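# Fold the two-handed towel in half, lay it flat

## Task

Both hands start out holding a towel. Double it over once so it ends up folded in half and resting flat on the table. The attempt fails if, at any moment when neither hand is gripping the towel, its mean height falls by more than roughly a hand's width in a single drop. It also fails if the towel, or anything else, ends up off the table and stays there.

## Robot and tools

Robot: two arms, left_arm and right_arm, each ending in a five-finger hand (left_arm has a left hand, the mirror of the right). Base positions in the scene frame are left_arm (-0.027, +0.316, +0.002) m and right_arm (+0.038, -0.244, +0.002) m, both nearly unrotated.

Frames: the scene frame sits at table-top height between the arms, with +z up, +x out over the table and left_arm on the +y side. Camera sides do not match these names. Each arm reports its hand pose (end_effector_position in m, end_effector_quat_wxyz) and takes offsets in its own base frame. The hand point is a spot 0.05 m in front of the palm. Its +z runs along straight fingers, its +y comes out of the palm, and its +x crosses the palm away from the thumb on the right hand but toward the thumb on the left. Fingertips extend 0.06 to 0.07 m past the point. A wrist bracket on the little-finger side can strike objects.

The 28-number row (all values in [-1, 1]), the same layout in every tool: left_arm dx, dy, dz, rx, ry, rz; left hand thumb_turn, thumb_bend, index, middle, ring, little, force_limit, speed; then the identical 14 for right_arm. The six pose numbers are an offset, not a pose: they are measured from that arm's Hand target when the action or move begins, along that arm's base axes, and rotation happens about the Hand target's position. 1.0 stands for 0.6 m or 180 degrees; rx, ry, rz form a single rotation vector. Repeating an offset moves the arm again. Six zeros means no new request for that arm. Hand numbers are absolute targets: thumb_turn -1 beside the palm to +1 opposite the fingers; thumb_bend and each finger -1 straight to +1 curled. force_limit maps -1 to about 0 N and +1 to 10 N (15 N for the two thumb motors). speed rises from nearly zero at -1 to full at +0.48 and stays full beyond. Nothing means 'unchanged': to keep a hand as is, resend the last eight numbers it executed; if it has never been sent any, use its hand_measured six, then hand_force_limit and hand_speed.

Tools:
- execute_actions(actions, cameras): actions is a list of actions; each action is a table of 1 to 15 rows, one row per 1/30 s step, the final row repeated to fill 15 steps. Every row in an action counts from the same starting Hand target. Pictures return only for an empty actions list or when cameras names them.
- move(target, speed, blend, blocking, cameras): target is one row or up to 15 rows, all offsets taken from the Hand targets at the call's start, not chained. speed is the path top speed in m/s, 0.002 to 4.3, default 0.25 (turns up to twice that in rad/s); one value or one per target. blend is a corner radius in m, default 0 (full stop at each target). All paths finish together and are cut at 10 s. Paths ignore obstacles and the other arm. blocking=false returns after about 0.5 s while motion goes on. Its result adds a 'move:' line: done (within 10 mm and 2 degrees), off_target, moving, held or fault, plus limits such as paced (pose clipped) or held (steps withheld).
- wait(seconds 0 to 3600): lets time pass with no new commands; a running move continues.
- stop: brakes a running move.
- zoom_image(camera, region [x0, y0, x1, y1] in pixels, at most 504 by 504): enlarges part of a camera's latest image.
- show_instructions: shows reference pages. finished_scene(scene=1): ends the scene, permanently.
Cameras: cam_high, cam_low, cam_side_left, cam_side_right, cam_left_wrist, cam_right_wrist, each 896x504.

Behaviour to expect: each step the commanded orientation is clipped to within 40 degrees of the measured one. Arms follow loosely and often rest 1 to 3 cm (sometimes 5) below or short of Hand target without touching anything; a later execute_actions call re-requests the target, or send the missing distance. A stopped arm keeps pressing until commanded back past its hand point. Fast moves overshoot and hit harder.

Gripping: with the thumb opposite the fingers, the hand closes around objects about 0.035 to 0.065 m thick; thumb tip against index pad can pinch thin light items. A motor moves only when its target changes by 0.002 or more, then locks on reaching target or force_limit. For a gentle grip close with speed at -0.94 or lower. To loosen, send a target more open than hand_measured.

Result lines: hand_measured, hand_stopped_by (moving, target, force, stalled, fault) and hand_load_n, six values each in motor order; a load near 0 after gripping signals the towel slipped. Joint positions, velocities ('within noise' may be omitted), torques, Motor temperatures and Actions left also appear.

Avoid: letting go of the towel while it is lifted or still moving (keep it near the table before releasing), anything leaving the table, the hands or arms striking or squeezing each other, hard pushes into the table, high finger loads, and long stretched holds, which heat motors (MOTOR HOT at 85 °C; at 100 °C the arm goes limp for 30 to 60 s).

Each tool is called after "Request:" as name(argument=value, ...), one argument or row to a line, values as JSON.

Reference images:

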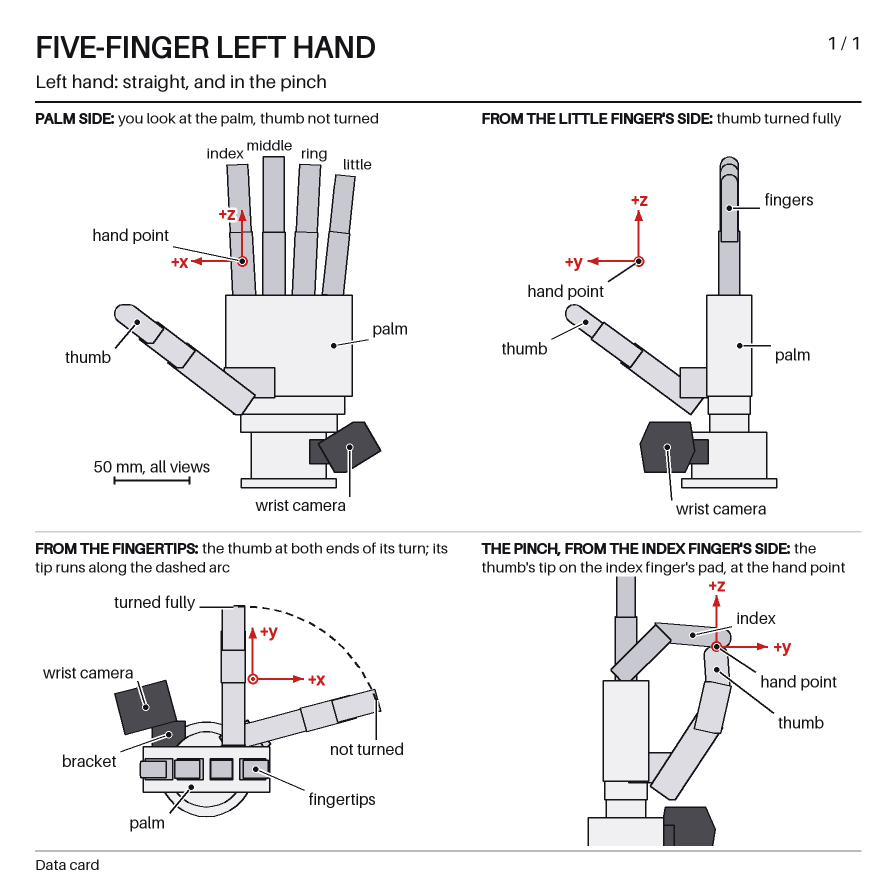

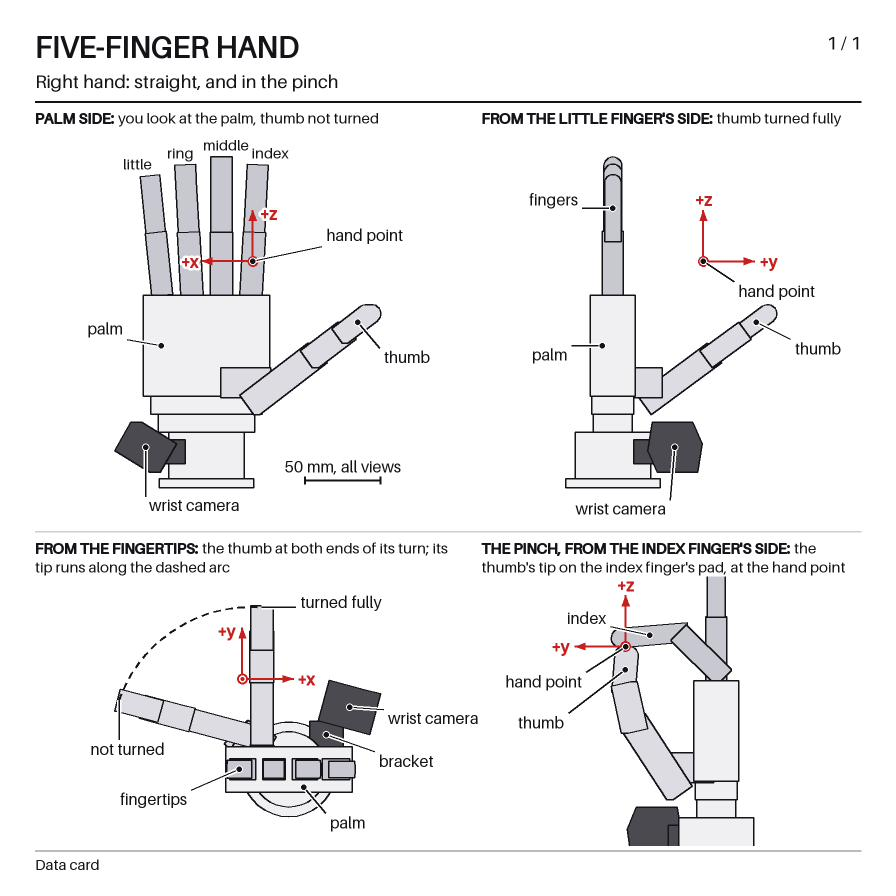

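## Session

Request:
execute_actions(
  actions=[],
)

Scene clock: 0.00 s.
left_arm: end_effector_position=(+0.2586, -0.2177, +0.5364) hand_measured=(+0.952, -0.310, +0.278, +0.266, -1.000, -1.000) hand_load_n=(-0.5, +1.5, +0.5, +4.5, +0.0, +0.0) hand_stopped_by=(target, target, target, target, target, target) hand_force_limit=0.00 hand_speed=-0.80 end_effector_quat_wxyz=(-0.050, +0.749, -0.003, +0.660) | right_arm: end_effector_position=(+0.1763, +0.1220, +0.5294) hand_measured=(+0.952, -0.310, +0.278, +0.266, -1.000, -1.000) hand_load_n=(+0.0, +2.5, +0.5, +5.0, +0.0, +0.0) hand_stopped_by=(target, target, target, target, target, target) hand_force_limit=0.00 hand_speed=-0.80 end_effector_quat_wxyz=(+0.590, -0.041, +0.770, -0.238)
Joint positions: left_arm=[-1.235 0.652 1.062 -0.853 -1.28 -1.919] | right_arm=[-1.357 0.112 1.266 -1.511 -0.998 0.831]
Joint velocities: within noise
Joint torques (N m): no reading
Motor temperatures (°C): left_arm=[29 23 20 25 25 24] | right_arm=[21 24 24 23 25 24]
Heat: left arm: hottest waist 29 °C; right arm: hottest wrist yaw 25 °C.
Hand target: left_arm +0.2579, -0.2161, +0.5447; -0.044, +0.748, +0.002, +0.662 | right_arm +0.1753, +0.1262, +0.5317; +0.591, -0.046, +0.767, -0.245

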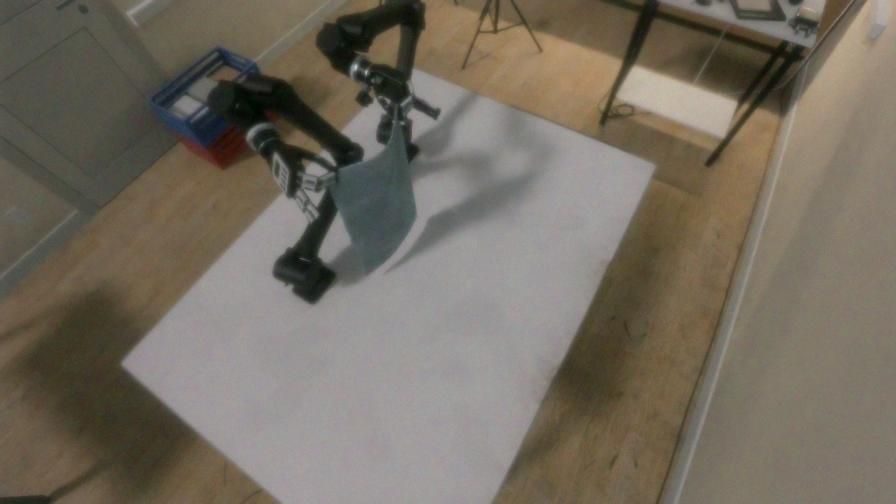

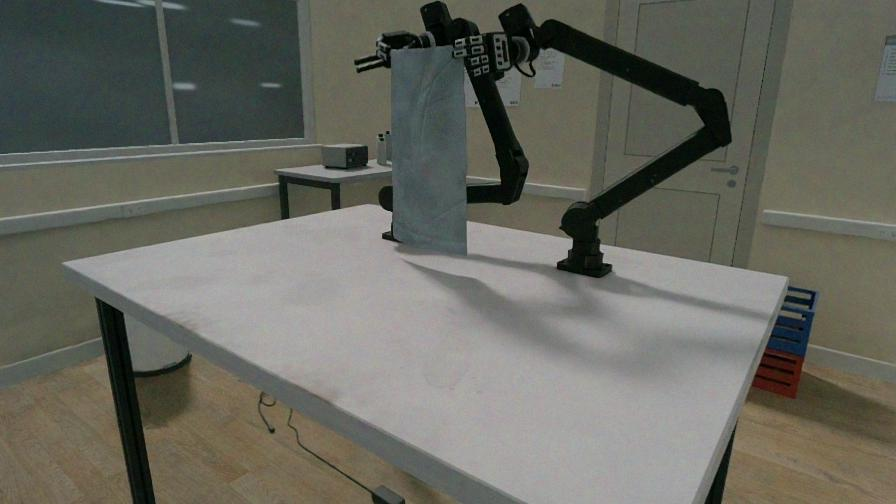

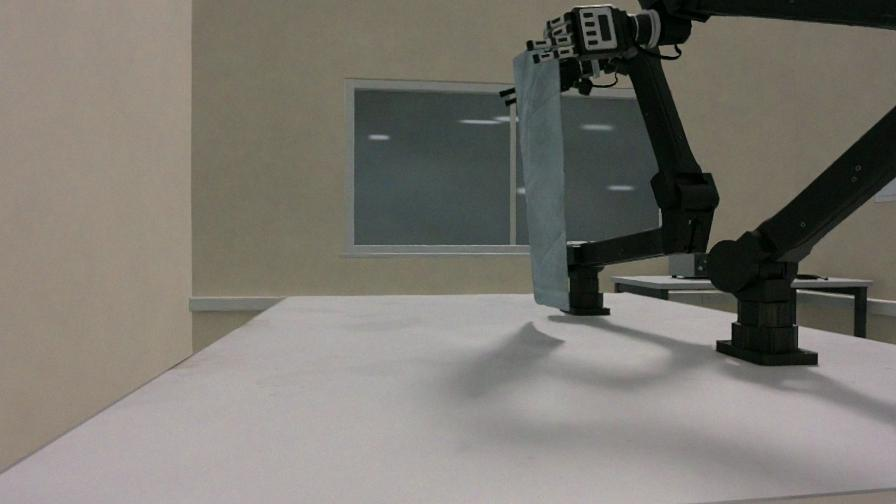

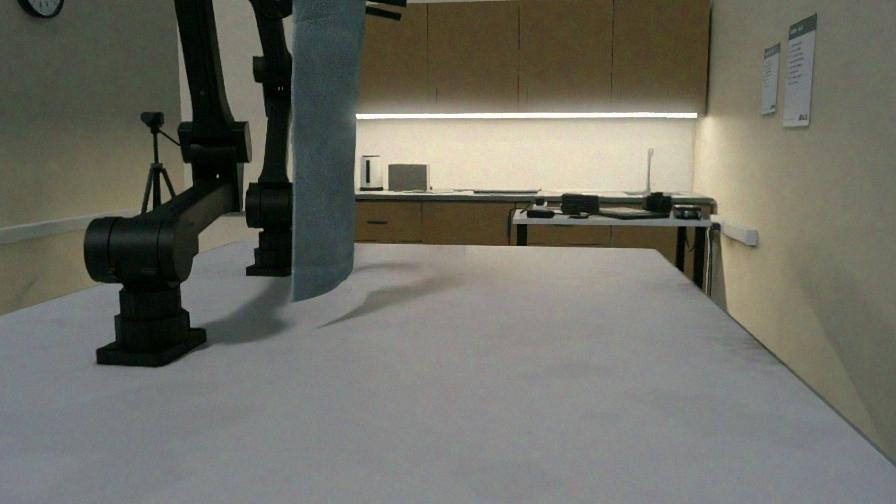

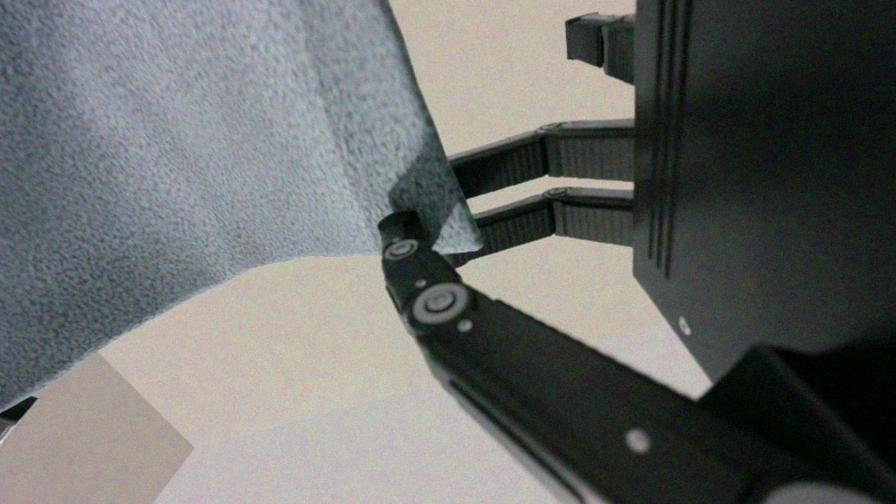

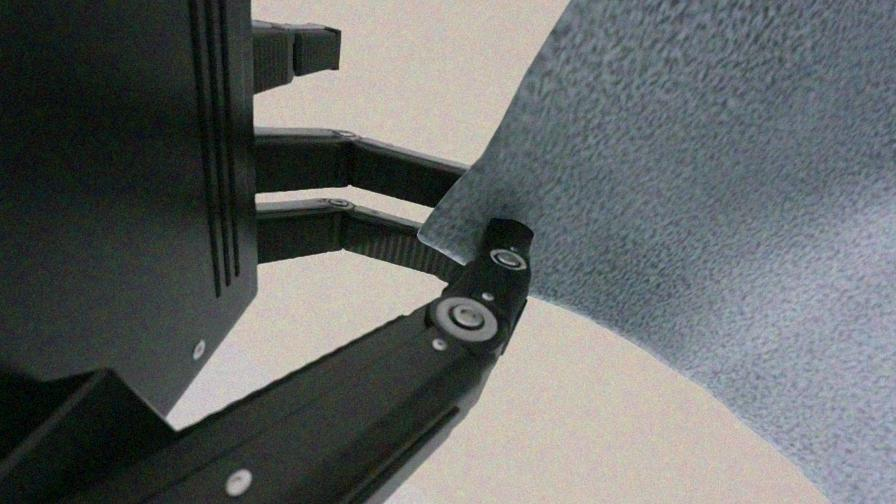

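Request:
zoom_image(
  camera="cam_low",
  region=[330, 0, 580, 280],
)

Request:
zoom_image(
  camera="cam_high",
  region=[240, 60, 480, 300],
)

Scaled by 1.800 from the camera's image (finer frame: 1280x720).

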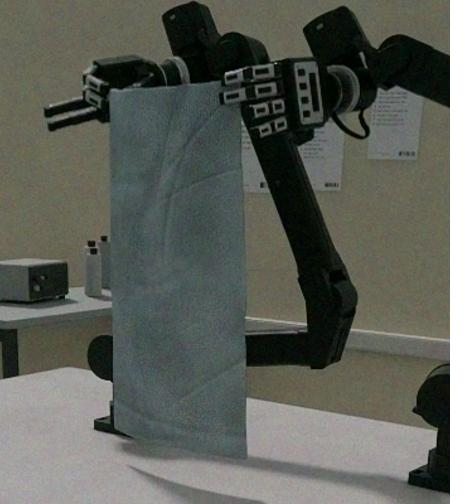

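Scaled by 2.100 from the camera's image (finer frame: 1280x720).

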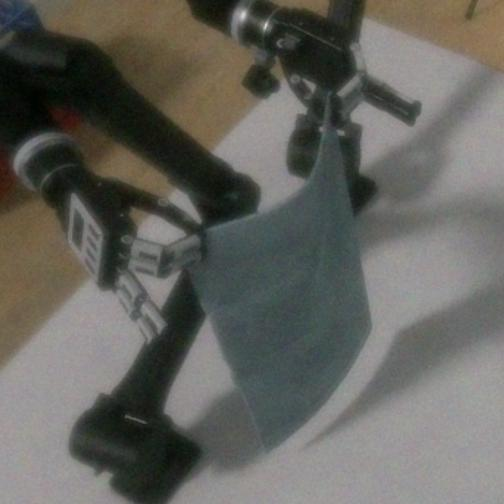

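Request:
zoom_image(
  camera="cam_left_wrist",
  region=[300, 100, 640, 340],
)

Request:
zoom_image(
  camera="cam_right_wrist",
  region=[250, 100, 640, 340],
)

Scaled by 1.482 from the camera's image (finer frame: 1280x720).

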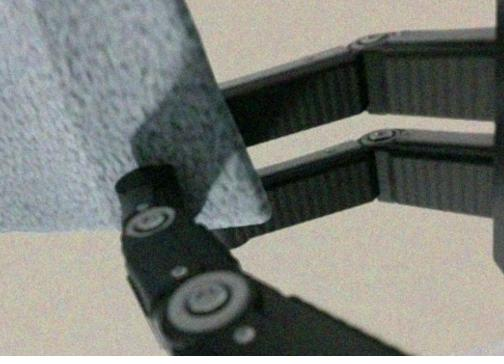

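Scaled by 1.292 from the camera's image (finer frame: 1280x720).

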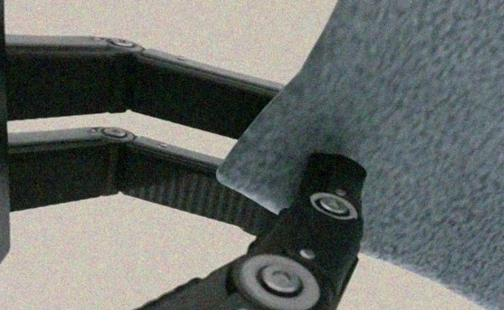

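Request:
move(
  target=[
    [0.0421, -0.1688, 0.02, 0,0,0, 0.952,-0.310,0.278,0.266,-1,-1,0.0,-0.8, 0.0367,-0.1693,0.02,0,0,0, 0.952,-0.310,0.278,0.266,-1,-1,0.0,-0.8],
  ],
  speed=0.08,
  cameras=["cam_high","cam_low","cam_side_right"],
)

Scene clock: 174.80 s.
left_arm: end_effector_position=(+0.2856, -0.3143, +0.5328) hand_measured=(+0.952, -0.310, +0.278, +0.266, -1.000, -1.000) hand_load_n=(-0.5, +1.5, +0.5, +5.0, +0.0, +0.0) hand_stopped_by=(target, target, target, target, target, target) hand_force_limit=0.00 hand_speed=-0.80 end_effector_quat_wxyz=(-0.069, +0.752, -0.016, +0.655) | right_arm: end_effector_position=(+0.1964, +0.0280, +0.5460) hand_measured=(+0.952, -0.310, +0.278, +0.266, -1.000, -1.000) hand_load_n=(+0.0, +2.5, +0.5, +5.0, +0.0, +0.0) hand_stopped_by=(target, target, target, target, target, target) hand_force_limit=0.00 hand_speed=-0.80 end_effector_quat_wxyz=(+0.590, -0.044, +0.768, -0.245)
Joint positions: left_arm=[-1.26 0.924 1.188 -0.796 -1.307 -1.961] | right_arm=[-1.357 0.272 1.207 -1.277 -0.994 0.831]
Joint torques (N m): left_arm=[-2.2 -4.31 12.9 1.35 -0.63 0.1] | right_arm=[-0.15 6.89 6.26 1.89 -0.25 -0.02]
Motor temperatures (°C): left_arm=[29 23 31 25 25 24] | right_arm=[21 26 30 24 24 24]
Heat: left arm: hottest elbow 31 °C; right arm: hottest elbow 30 °C.
Hand target: left_arm +0.2832, -0.3176, +0.5566; -0.044, +0.748, +0.002, +0.662 | right_arm +0.1973, +0.0247, +0.5437; +0.591, -0.046, +0.767, -0.245
Off the commanded pose: left_arm 0.024 m, 4 deg | right_arm 0.004 m, 0 deg.
move: off_target (left_arm)

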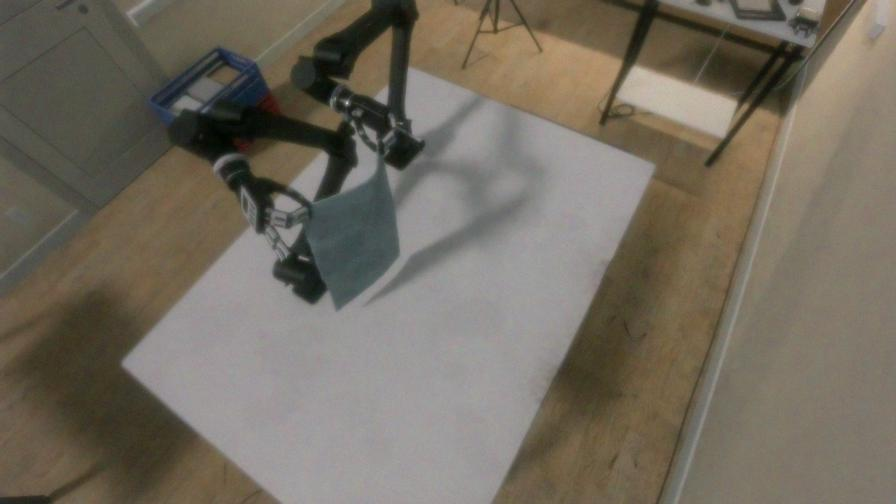

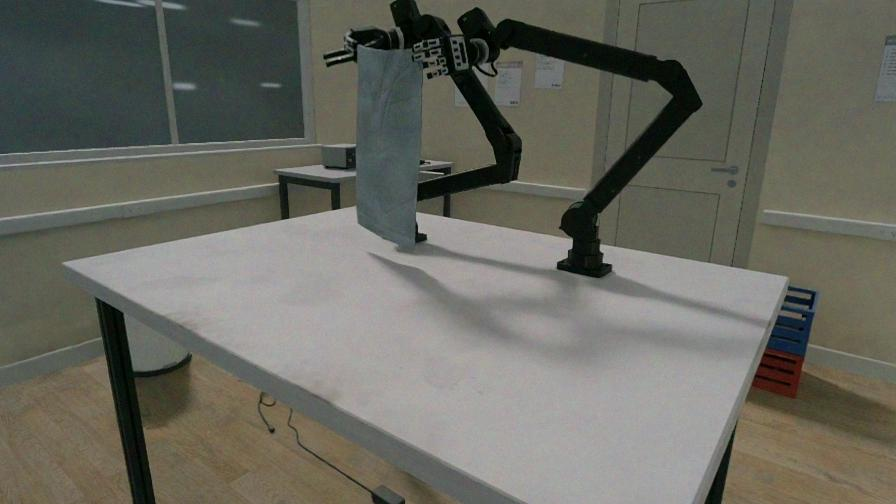

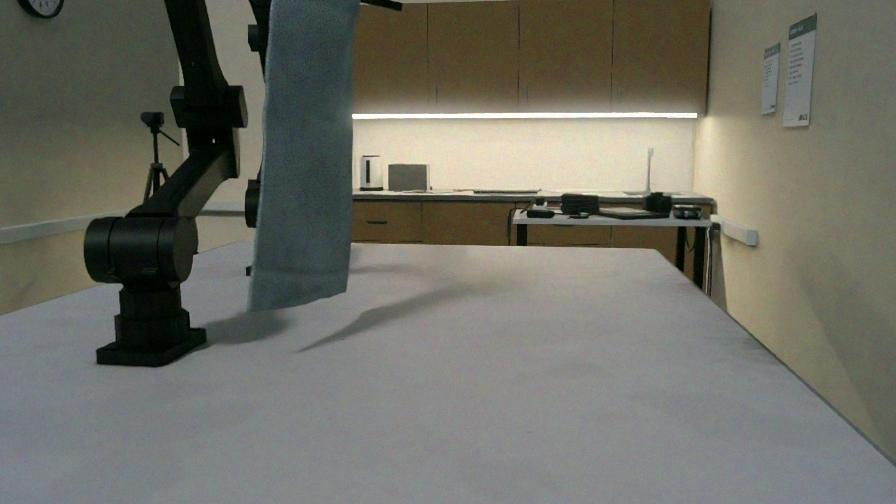

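Request:
move(
  target=[
    [0.0633, -0.2567, 0.02, 0,0,0, 0.952,-0.310,0.278,0.266,-1,-1,0.0,-0.8, 0.0555,-0.258,0.0,0,0,0, 0.952,-0.310,0.278,0.266,-1,-1,0.0,-0.8],
  ],
  speed=0.08,
  cameras=["cam_high","cam_low","cam_side_right"],
)

Scene clock: 185.43 s.
left_arm: end_effector_position=(+0.3243, -0.4643, +0.5495) hand_measured=(+0.952, -0.310, +0.278, +0.266, -1.000, -1.000) hand_load_n=(-0.5, +1.5, +0.5, +5.0, +0.0, +0.0) hand_stopped_by=(target, target, target, target, target, target) hand_force_limit=0.00 hand_speed=-0.80 end_effector_quat_wxyz=(-0.065, +0.751, -0.013, +0.657) | right_arm: end_effector_position=(+0.2310, -0.1270, +0.5462) hand_measured=(+0.952, -0.310, +0.278, +0.266, -1.000, -1.000) hand_load_n=(-0.5, +2.0, +0.0, +5.0, +0.0, +0.0) hand_stopped_by=(target, target, target, target, target, target) hand_force_limit=0.00 hand_speed=-0.80 end_effector_quat_wxyz=(+0.592, -0.047, +0.768, -0.241)
Joint positions: left_arm=[-1.28 1.331 1.531 -0.759 -1.326 -2] | right_arm=[-1.354 0.585 1.165 -0.927 -1 0.828]
Joint torques (N m): left_arm=[-1.61 -9.11 13.22 1.26 -0.67 0.03] | right_arm=[-0.91 0.73 8.69 1.77 -0.11 -0.01]
Heat: left arm: hottest elbow 35 °C; right arm: hottest elbow 29 °C.
Hand target: left_arm +0.3212, -0.4716, +0.5686; -0.044, +0.748, +0.002, +0.662 | right_arm +0.2306, -0.1301, +0.5438; +0.591, -0.046, +0.767, -0.245
Off the commanded pose: left_arm 0.021 m, 3 deg | right_arm 0.004 m, 1 deg.
shoulder posture changed (right arm): the wrist came as close to joint 1's axis as it can, and the arm is now in the other of its two shoulder postures.
move: off_target (left_arm)

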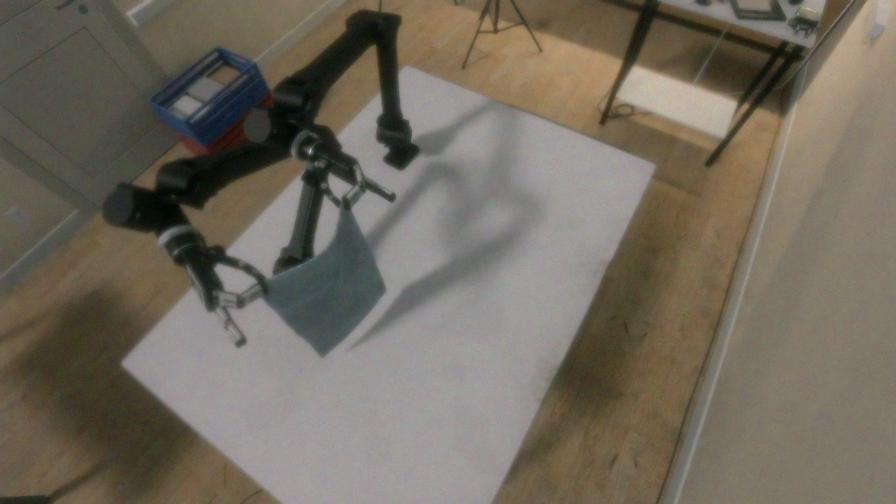

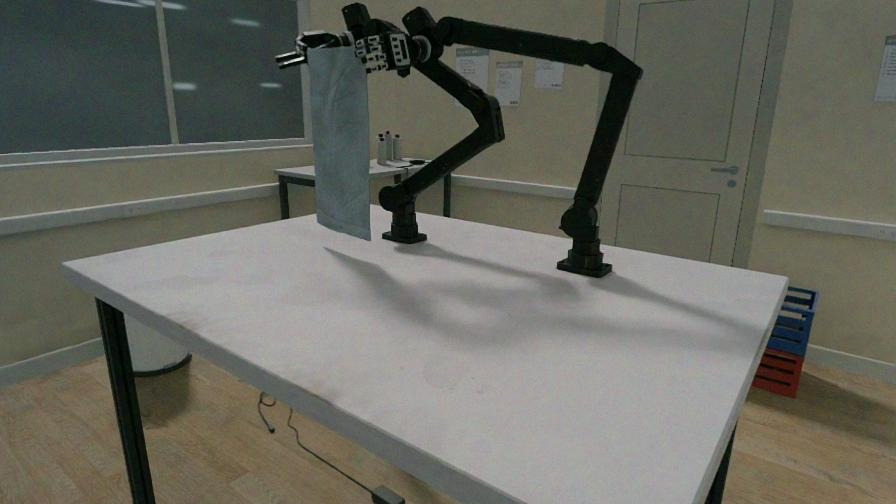

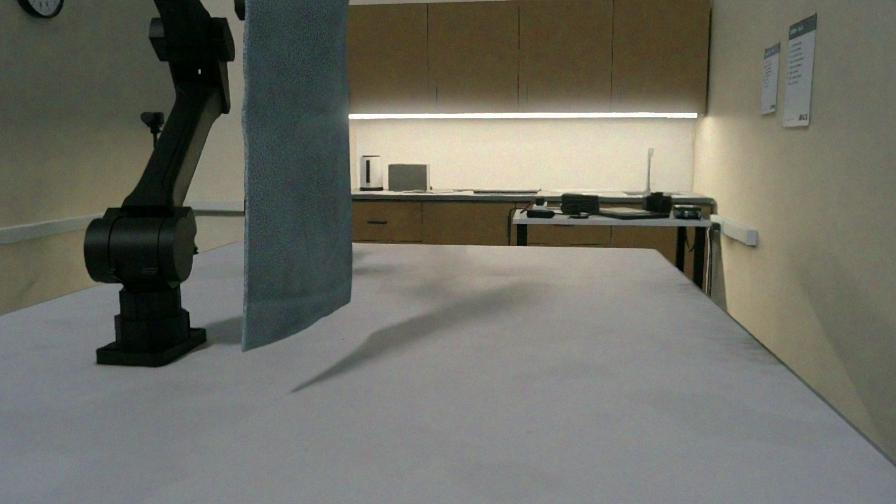

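Request:
move(
  target=[
    [0.2333, 0.0075, 0.0, 0,0,0, 0.952,-0.310,0.278,0.266,-1,-1,0.0,-0.8, 0.2333,0.0005,0.0,0,0,0, 0.952,-0.310,0.278,0.266,-1,-1,0.0,-0.8],
  ],
  speed=0.08,
  cameras=["cam_high","cam_low","cam_side_right"],
)

Scene clock: 218.27 s.
left_arm: end_effector_position=(+0.4548, -0.4629, +0.5493) hand_measured=(+0.952, -0.310, +0.278, +0.266, -1.000, -1.000) hand_load_n=(-0.5, +1.5, +0.5, +5.0, +0.0, +0.0) hand_stopped_by=(target, target, target, target, target, target) hand_force_limit=0.00 hand_speed=-0.80 end_effector_quat_wxyz=(-0.056, +0.755, -0.010, +0.654) | right_arm: end_effector_position=(+0.3683, -0.1336, +0.5343) hand_measured=(+0.952, -0.310, +0.278, +0.266, -1.000, -1.000) hand_load_n=(+0.0, +2.0, +0.5, +5.0, +0.0, +0.0) hand_stopped_by=(target, target, target, target, target, target) hand_force_limit=0.00 hand_speed=-0.80 end_effector_quat_wxyz=(+0.582, -0.045, +0.774, -0.246)
Joint positions: left_arm=[-1.018 1.435 1.59 -0.45 -1.071 -1.734] | right_arm=[-0.674 0.746 1.153 -0.623 -0.325 1.044]
Joint torques (N m): left_arm=[-0.15 -10.17 13.87 1.68 -0.15 0.2] | right_arm=[0.73 -1.67 11.36 2.29 0.12 0.13]
Motor temperatures (°C): left_arm=[29 25 38 26 26 24] | right_arm=[21 25 31 24 24 24]
Heat: left arm: hottest elbow 38 °C; right arm: hottest elbow 31 °C.
Hand target: left_arm +0.4611, -0.4670, +0.5689; -0.044, +0.748, +0.002, +0.662 | right_arm +0.3706, -0.1300, +0.5437; +0.591, -0.046, +0.767, -0.245
Off the commanded pose: left_arm 0.021 m, 2 deg | right_arm 0.011 m, 1 deg.
move: off_target (left_arm, right_arm)

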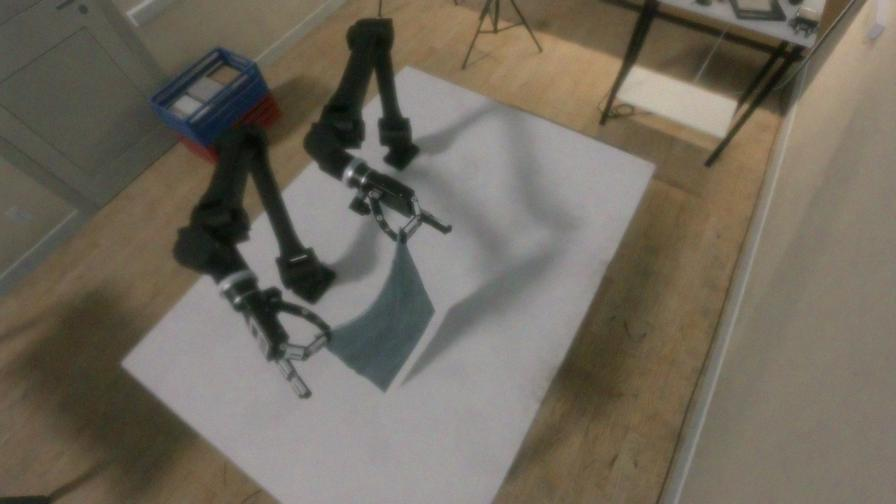

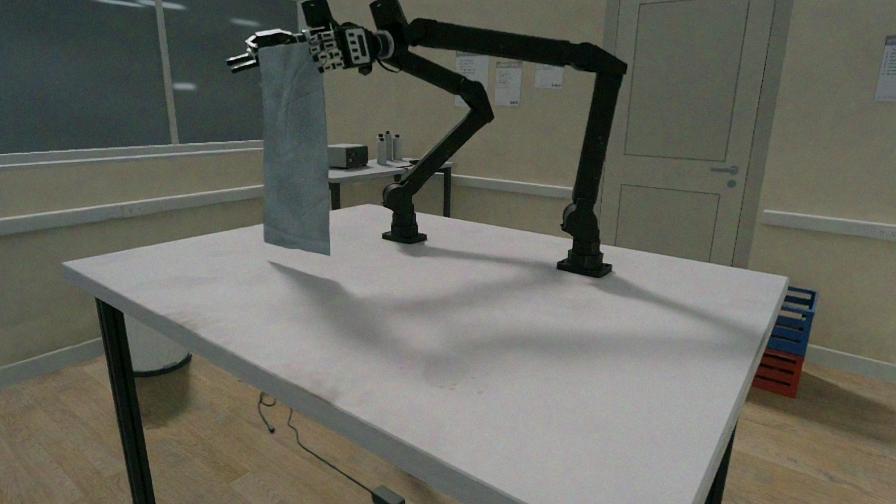

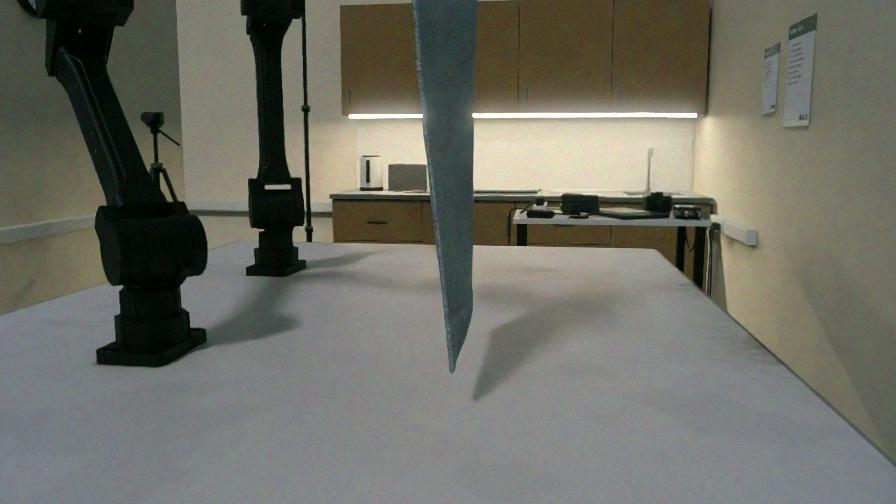

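Request:
move(
  target=[
    [0.2222, 0.3575, 0.0, 0,0,0, 0.952,-0.310,0.278,0.266,-1,-1,0.0,-0.8, 0.2333,0.3505,0.0167,0,0,0, 0.952,-0.310,0.278,0.266,-1,-1,0.0,-0.8],
  ],
  speed=0.08,
  cameras=["cam_high","cam_low","cam_side_right"],
)

Scene clock: 226.30 s.
left_arm: end_effector_position=(+0.5965, -0.2558, +0.5578) hand_measured=(+0.952, -0.310, +0.278, +0.266, -1.000, -1.000) hand_load_n=(-1.0, +1.0, +0.5, +5.0, +0.0, +0.0) hand_stopped_by=(target, target, target, target, target, target) hand_force_limit=0.00 hand_speed=-0.80 end_effector_quat_wxyz=(-0.048, +0.757, -0.002, +0.652) | right_arm: end_effector_position=(+0.5078, +0.0740, +0.5139) hand_measured=(+0.952, -0.310, +0.278, +0.266, -1.000, -1.000) hand_load_n=(+0.0, +2.5, +0.5, +5.5, +0.0, +0.0) hand_stopped_by=(target, target, target, target, target, target) hand_force_limit=0.00 hand_speed=-0.80 end_effector_quat_wxyz=(+0.563, -0.059, +0.784, -0.256)
Joint positions: left_arm=[-0.481 1.329 1.483 -0.324 -0.545 -1.585] | right_arm=[0.241 1.004 1.258 -0.538 0.573 1.226]
Joint torques (N m): left_arm=[-0.73 -10.75 9.98 1.95 -0.03 0.29] | right_arm=[0.85 -4.89 16.14 2.18 0.35 0.11]
Heat: left arm: hottest elbow 37 °C; right arm: hottest elbow 33 °C.
Hand target: left_arm +0.5945, -0.2524, +0.5687; -0.044, +0.748, +0.002, +0.662 | right_arm +0.5106, +0.0804, +0.5536; +0.591, -0.046, +0.767, -0.245
Off the commanded pose: left_arm 0.012 m, 2 deg | right_arm 0.040 m, 4 deg.
move: off_target (left_arm, right_arm)

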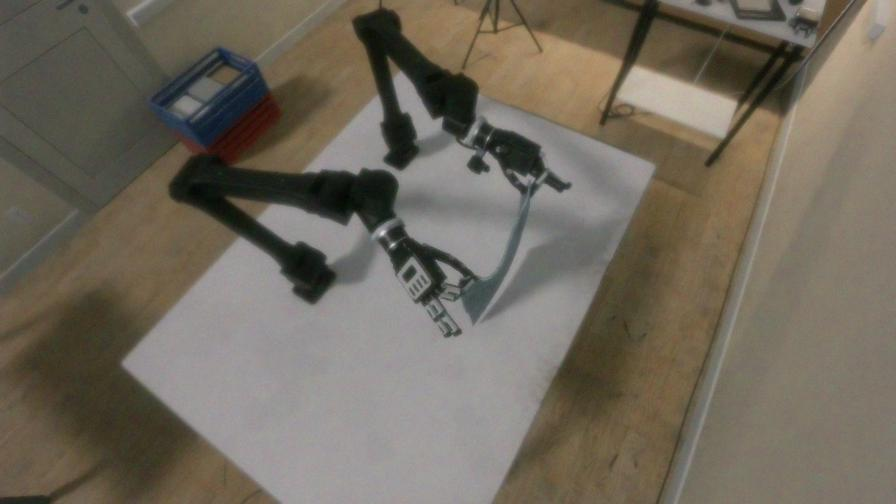

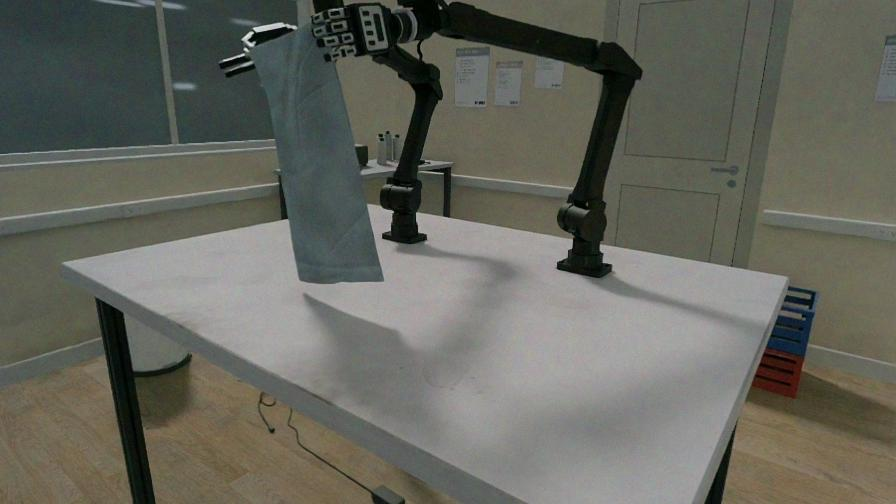

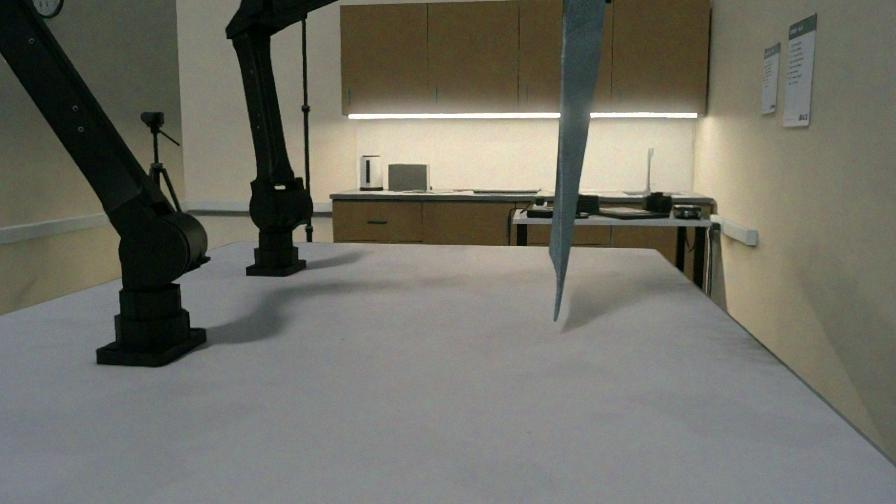

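Request:
move(
  target=[
    [0, 0, 0.0, -0.0258,0.1274,-0.0051, 0.952,-0.310,0.278,0.266,-1,-1,0.0,-0.8, 0,0,0.02,0.0697,0.0988,0.0858, 0.952,-0.310,0.278,0.266,-1,-1,0.0,-0.8],
  ],
  speed=0.1,
  cameras=["all"],
)

Scene clock: 239.30 s.
left_arm: end_effector_position=(+0.5866, -0.2561, +0.5590) hand_measured=(+0.952, -0.310, +0.278, +0.266, -1.000, -1.000) hand_load_n=(-0.5, +1.5, +0.5, +5.0, +0.0, +0.0) hand_stopped_by=(target, target, target, target, target, target) hand_force_limit=0.00 hand_speed=-0.80 end_effector_quat_wxyz=(-0.012, +0.867, +0.003, +0.498) | right_arm: end_effector_position=(+0.5064, +0.0874, +0.5392) hand_measured=(+0.952, -0.310, +0.278, +0.266, -1.000, -1.000) hand_load_n=(+0.0, +2.0, +0.5, +5.0, +0.0, +0.0) hand_stopped_by=(target, target, target, target, target, target) hand_force_limit=0.00 hand_speed=-0.80 end_effector_quat_wxyz=(+0.479, -0.132, +0.865, -0.068)
Joint positions: left_arm=[-0.461 1.44 1.864 -1.009 -0.418 -1.813] | right_arm=[0.058 1.154 1.608 -1.015 0.04 1.304]
Joint torques (N m): left_arm=[-0.73 -9.47 13.05 0.61 -0.11 0.07] | right_arm=[-1.44 -6.01 15.36 1.16 0.02 0.09]
Motor temperatures (°C): left_arm=[29 25 37 26 25 24] | right_arm=[21 25 36 24 24 24]
Heat: left arm: hottest elbow 37 °C; right arm: hottest elbow 36 °C.
Hand target: left_arm +0.5944, -0.2524, +0.5687; -0.009, +0.866, +0.014, +0.500 | right_arm +0.5104, +0.0803, +0.5658; +0.495, -0.121, +0.858, -0.070
Off the commanded pose: left_arm 0.013 m, 1 deg | right_arm 0.028 m, 2 deg.
move: off_target (left_arm, right_arm)
cam_left_wrist: T_world_to_cam=[[0.13428, 0.963, 0.23366, 0.04139], [-0.04571, -0.22953, 0.97223, -0.5785], [0.98989, -0.14123, 0.0132, -0.51256]] pos_world=[0.47537, -0.24502, 0.55953]
cam_right_wrist: T_world_to_cam=[[-0.29655, 0.86065, -0.41393, 0.29352], [-0.0207, 0.42753, 0.90376, -0.51529], [0.95479, 0.27658, -0.10897, -0.34046]] pos_world=[0.40144, 0.06185, 0.5501]

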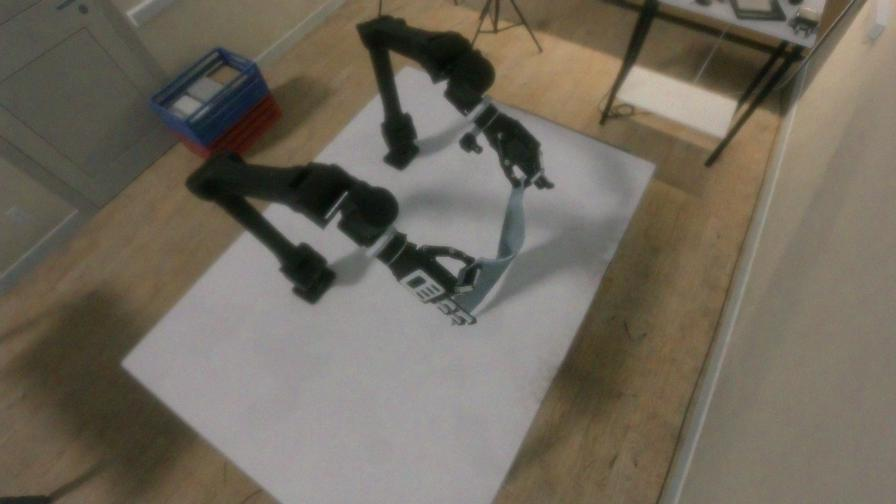

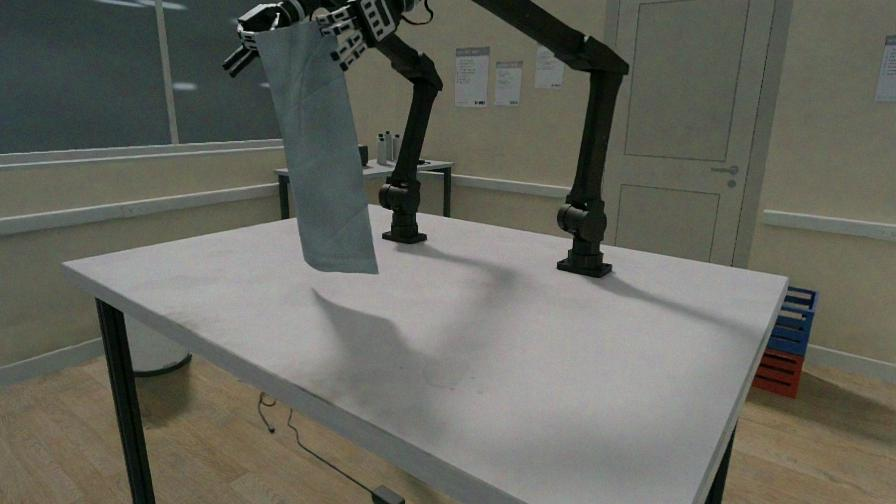

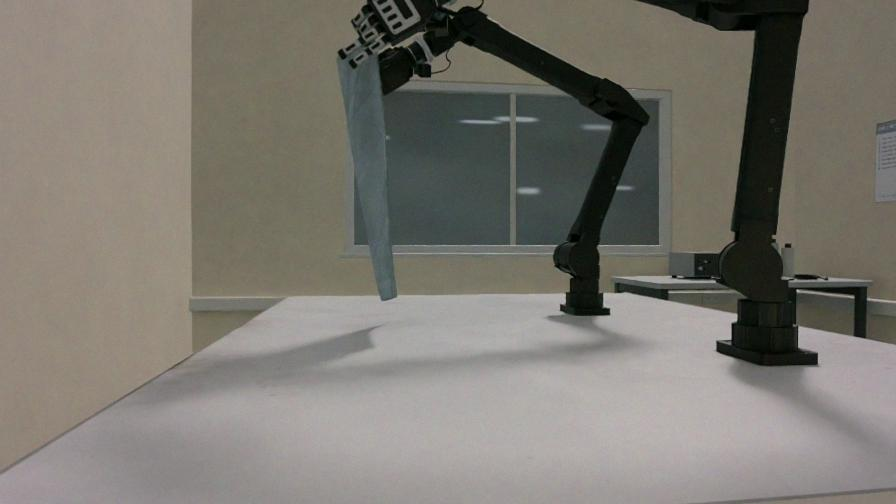

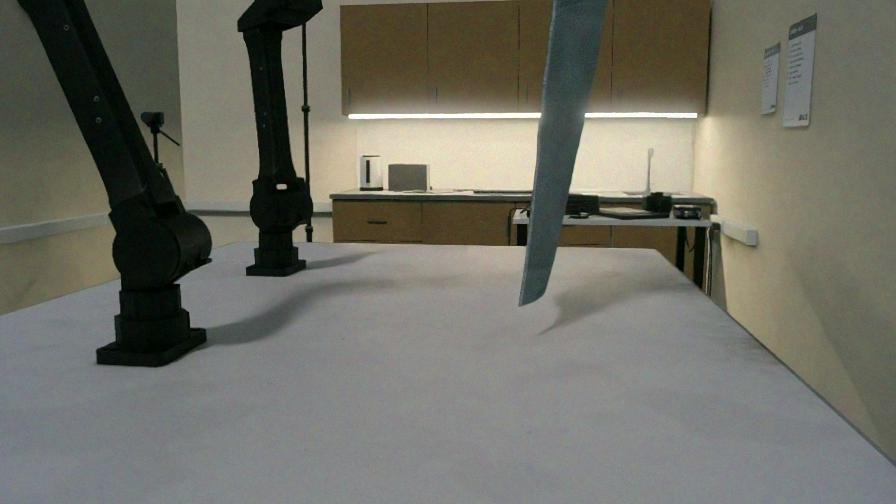

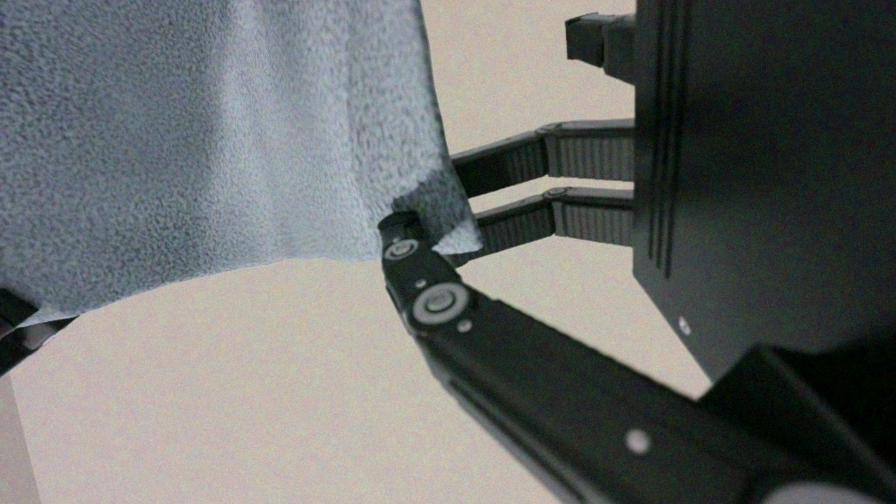

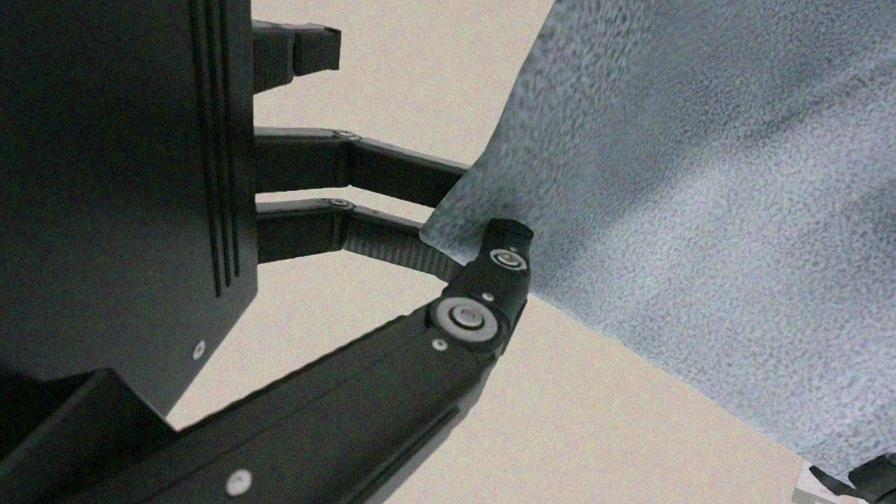

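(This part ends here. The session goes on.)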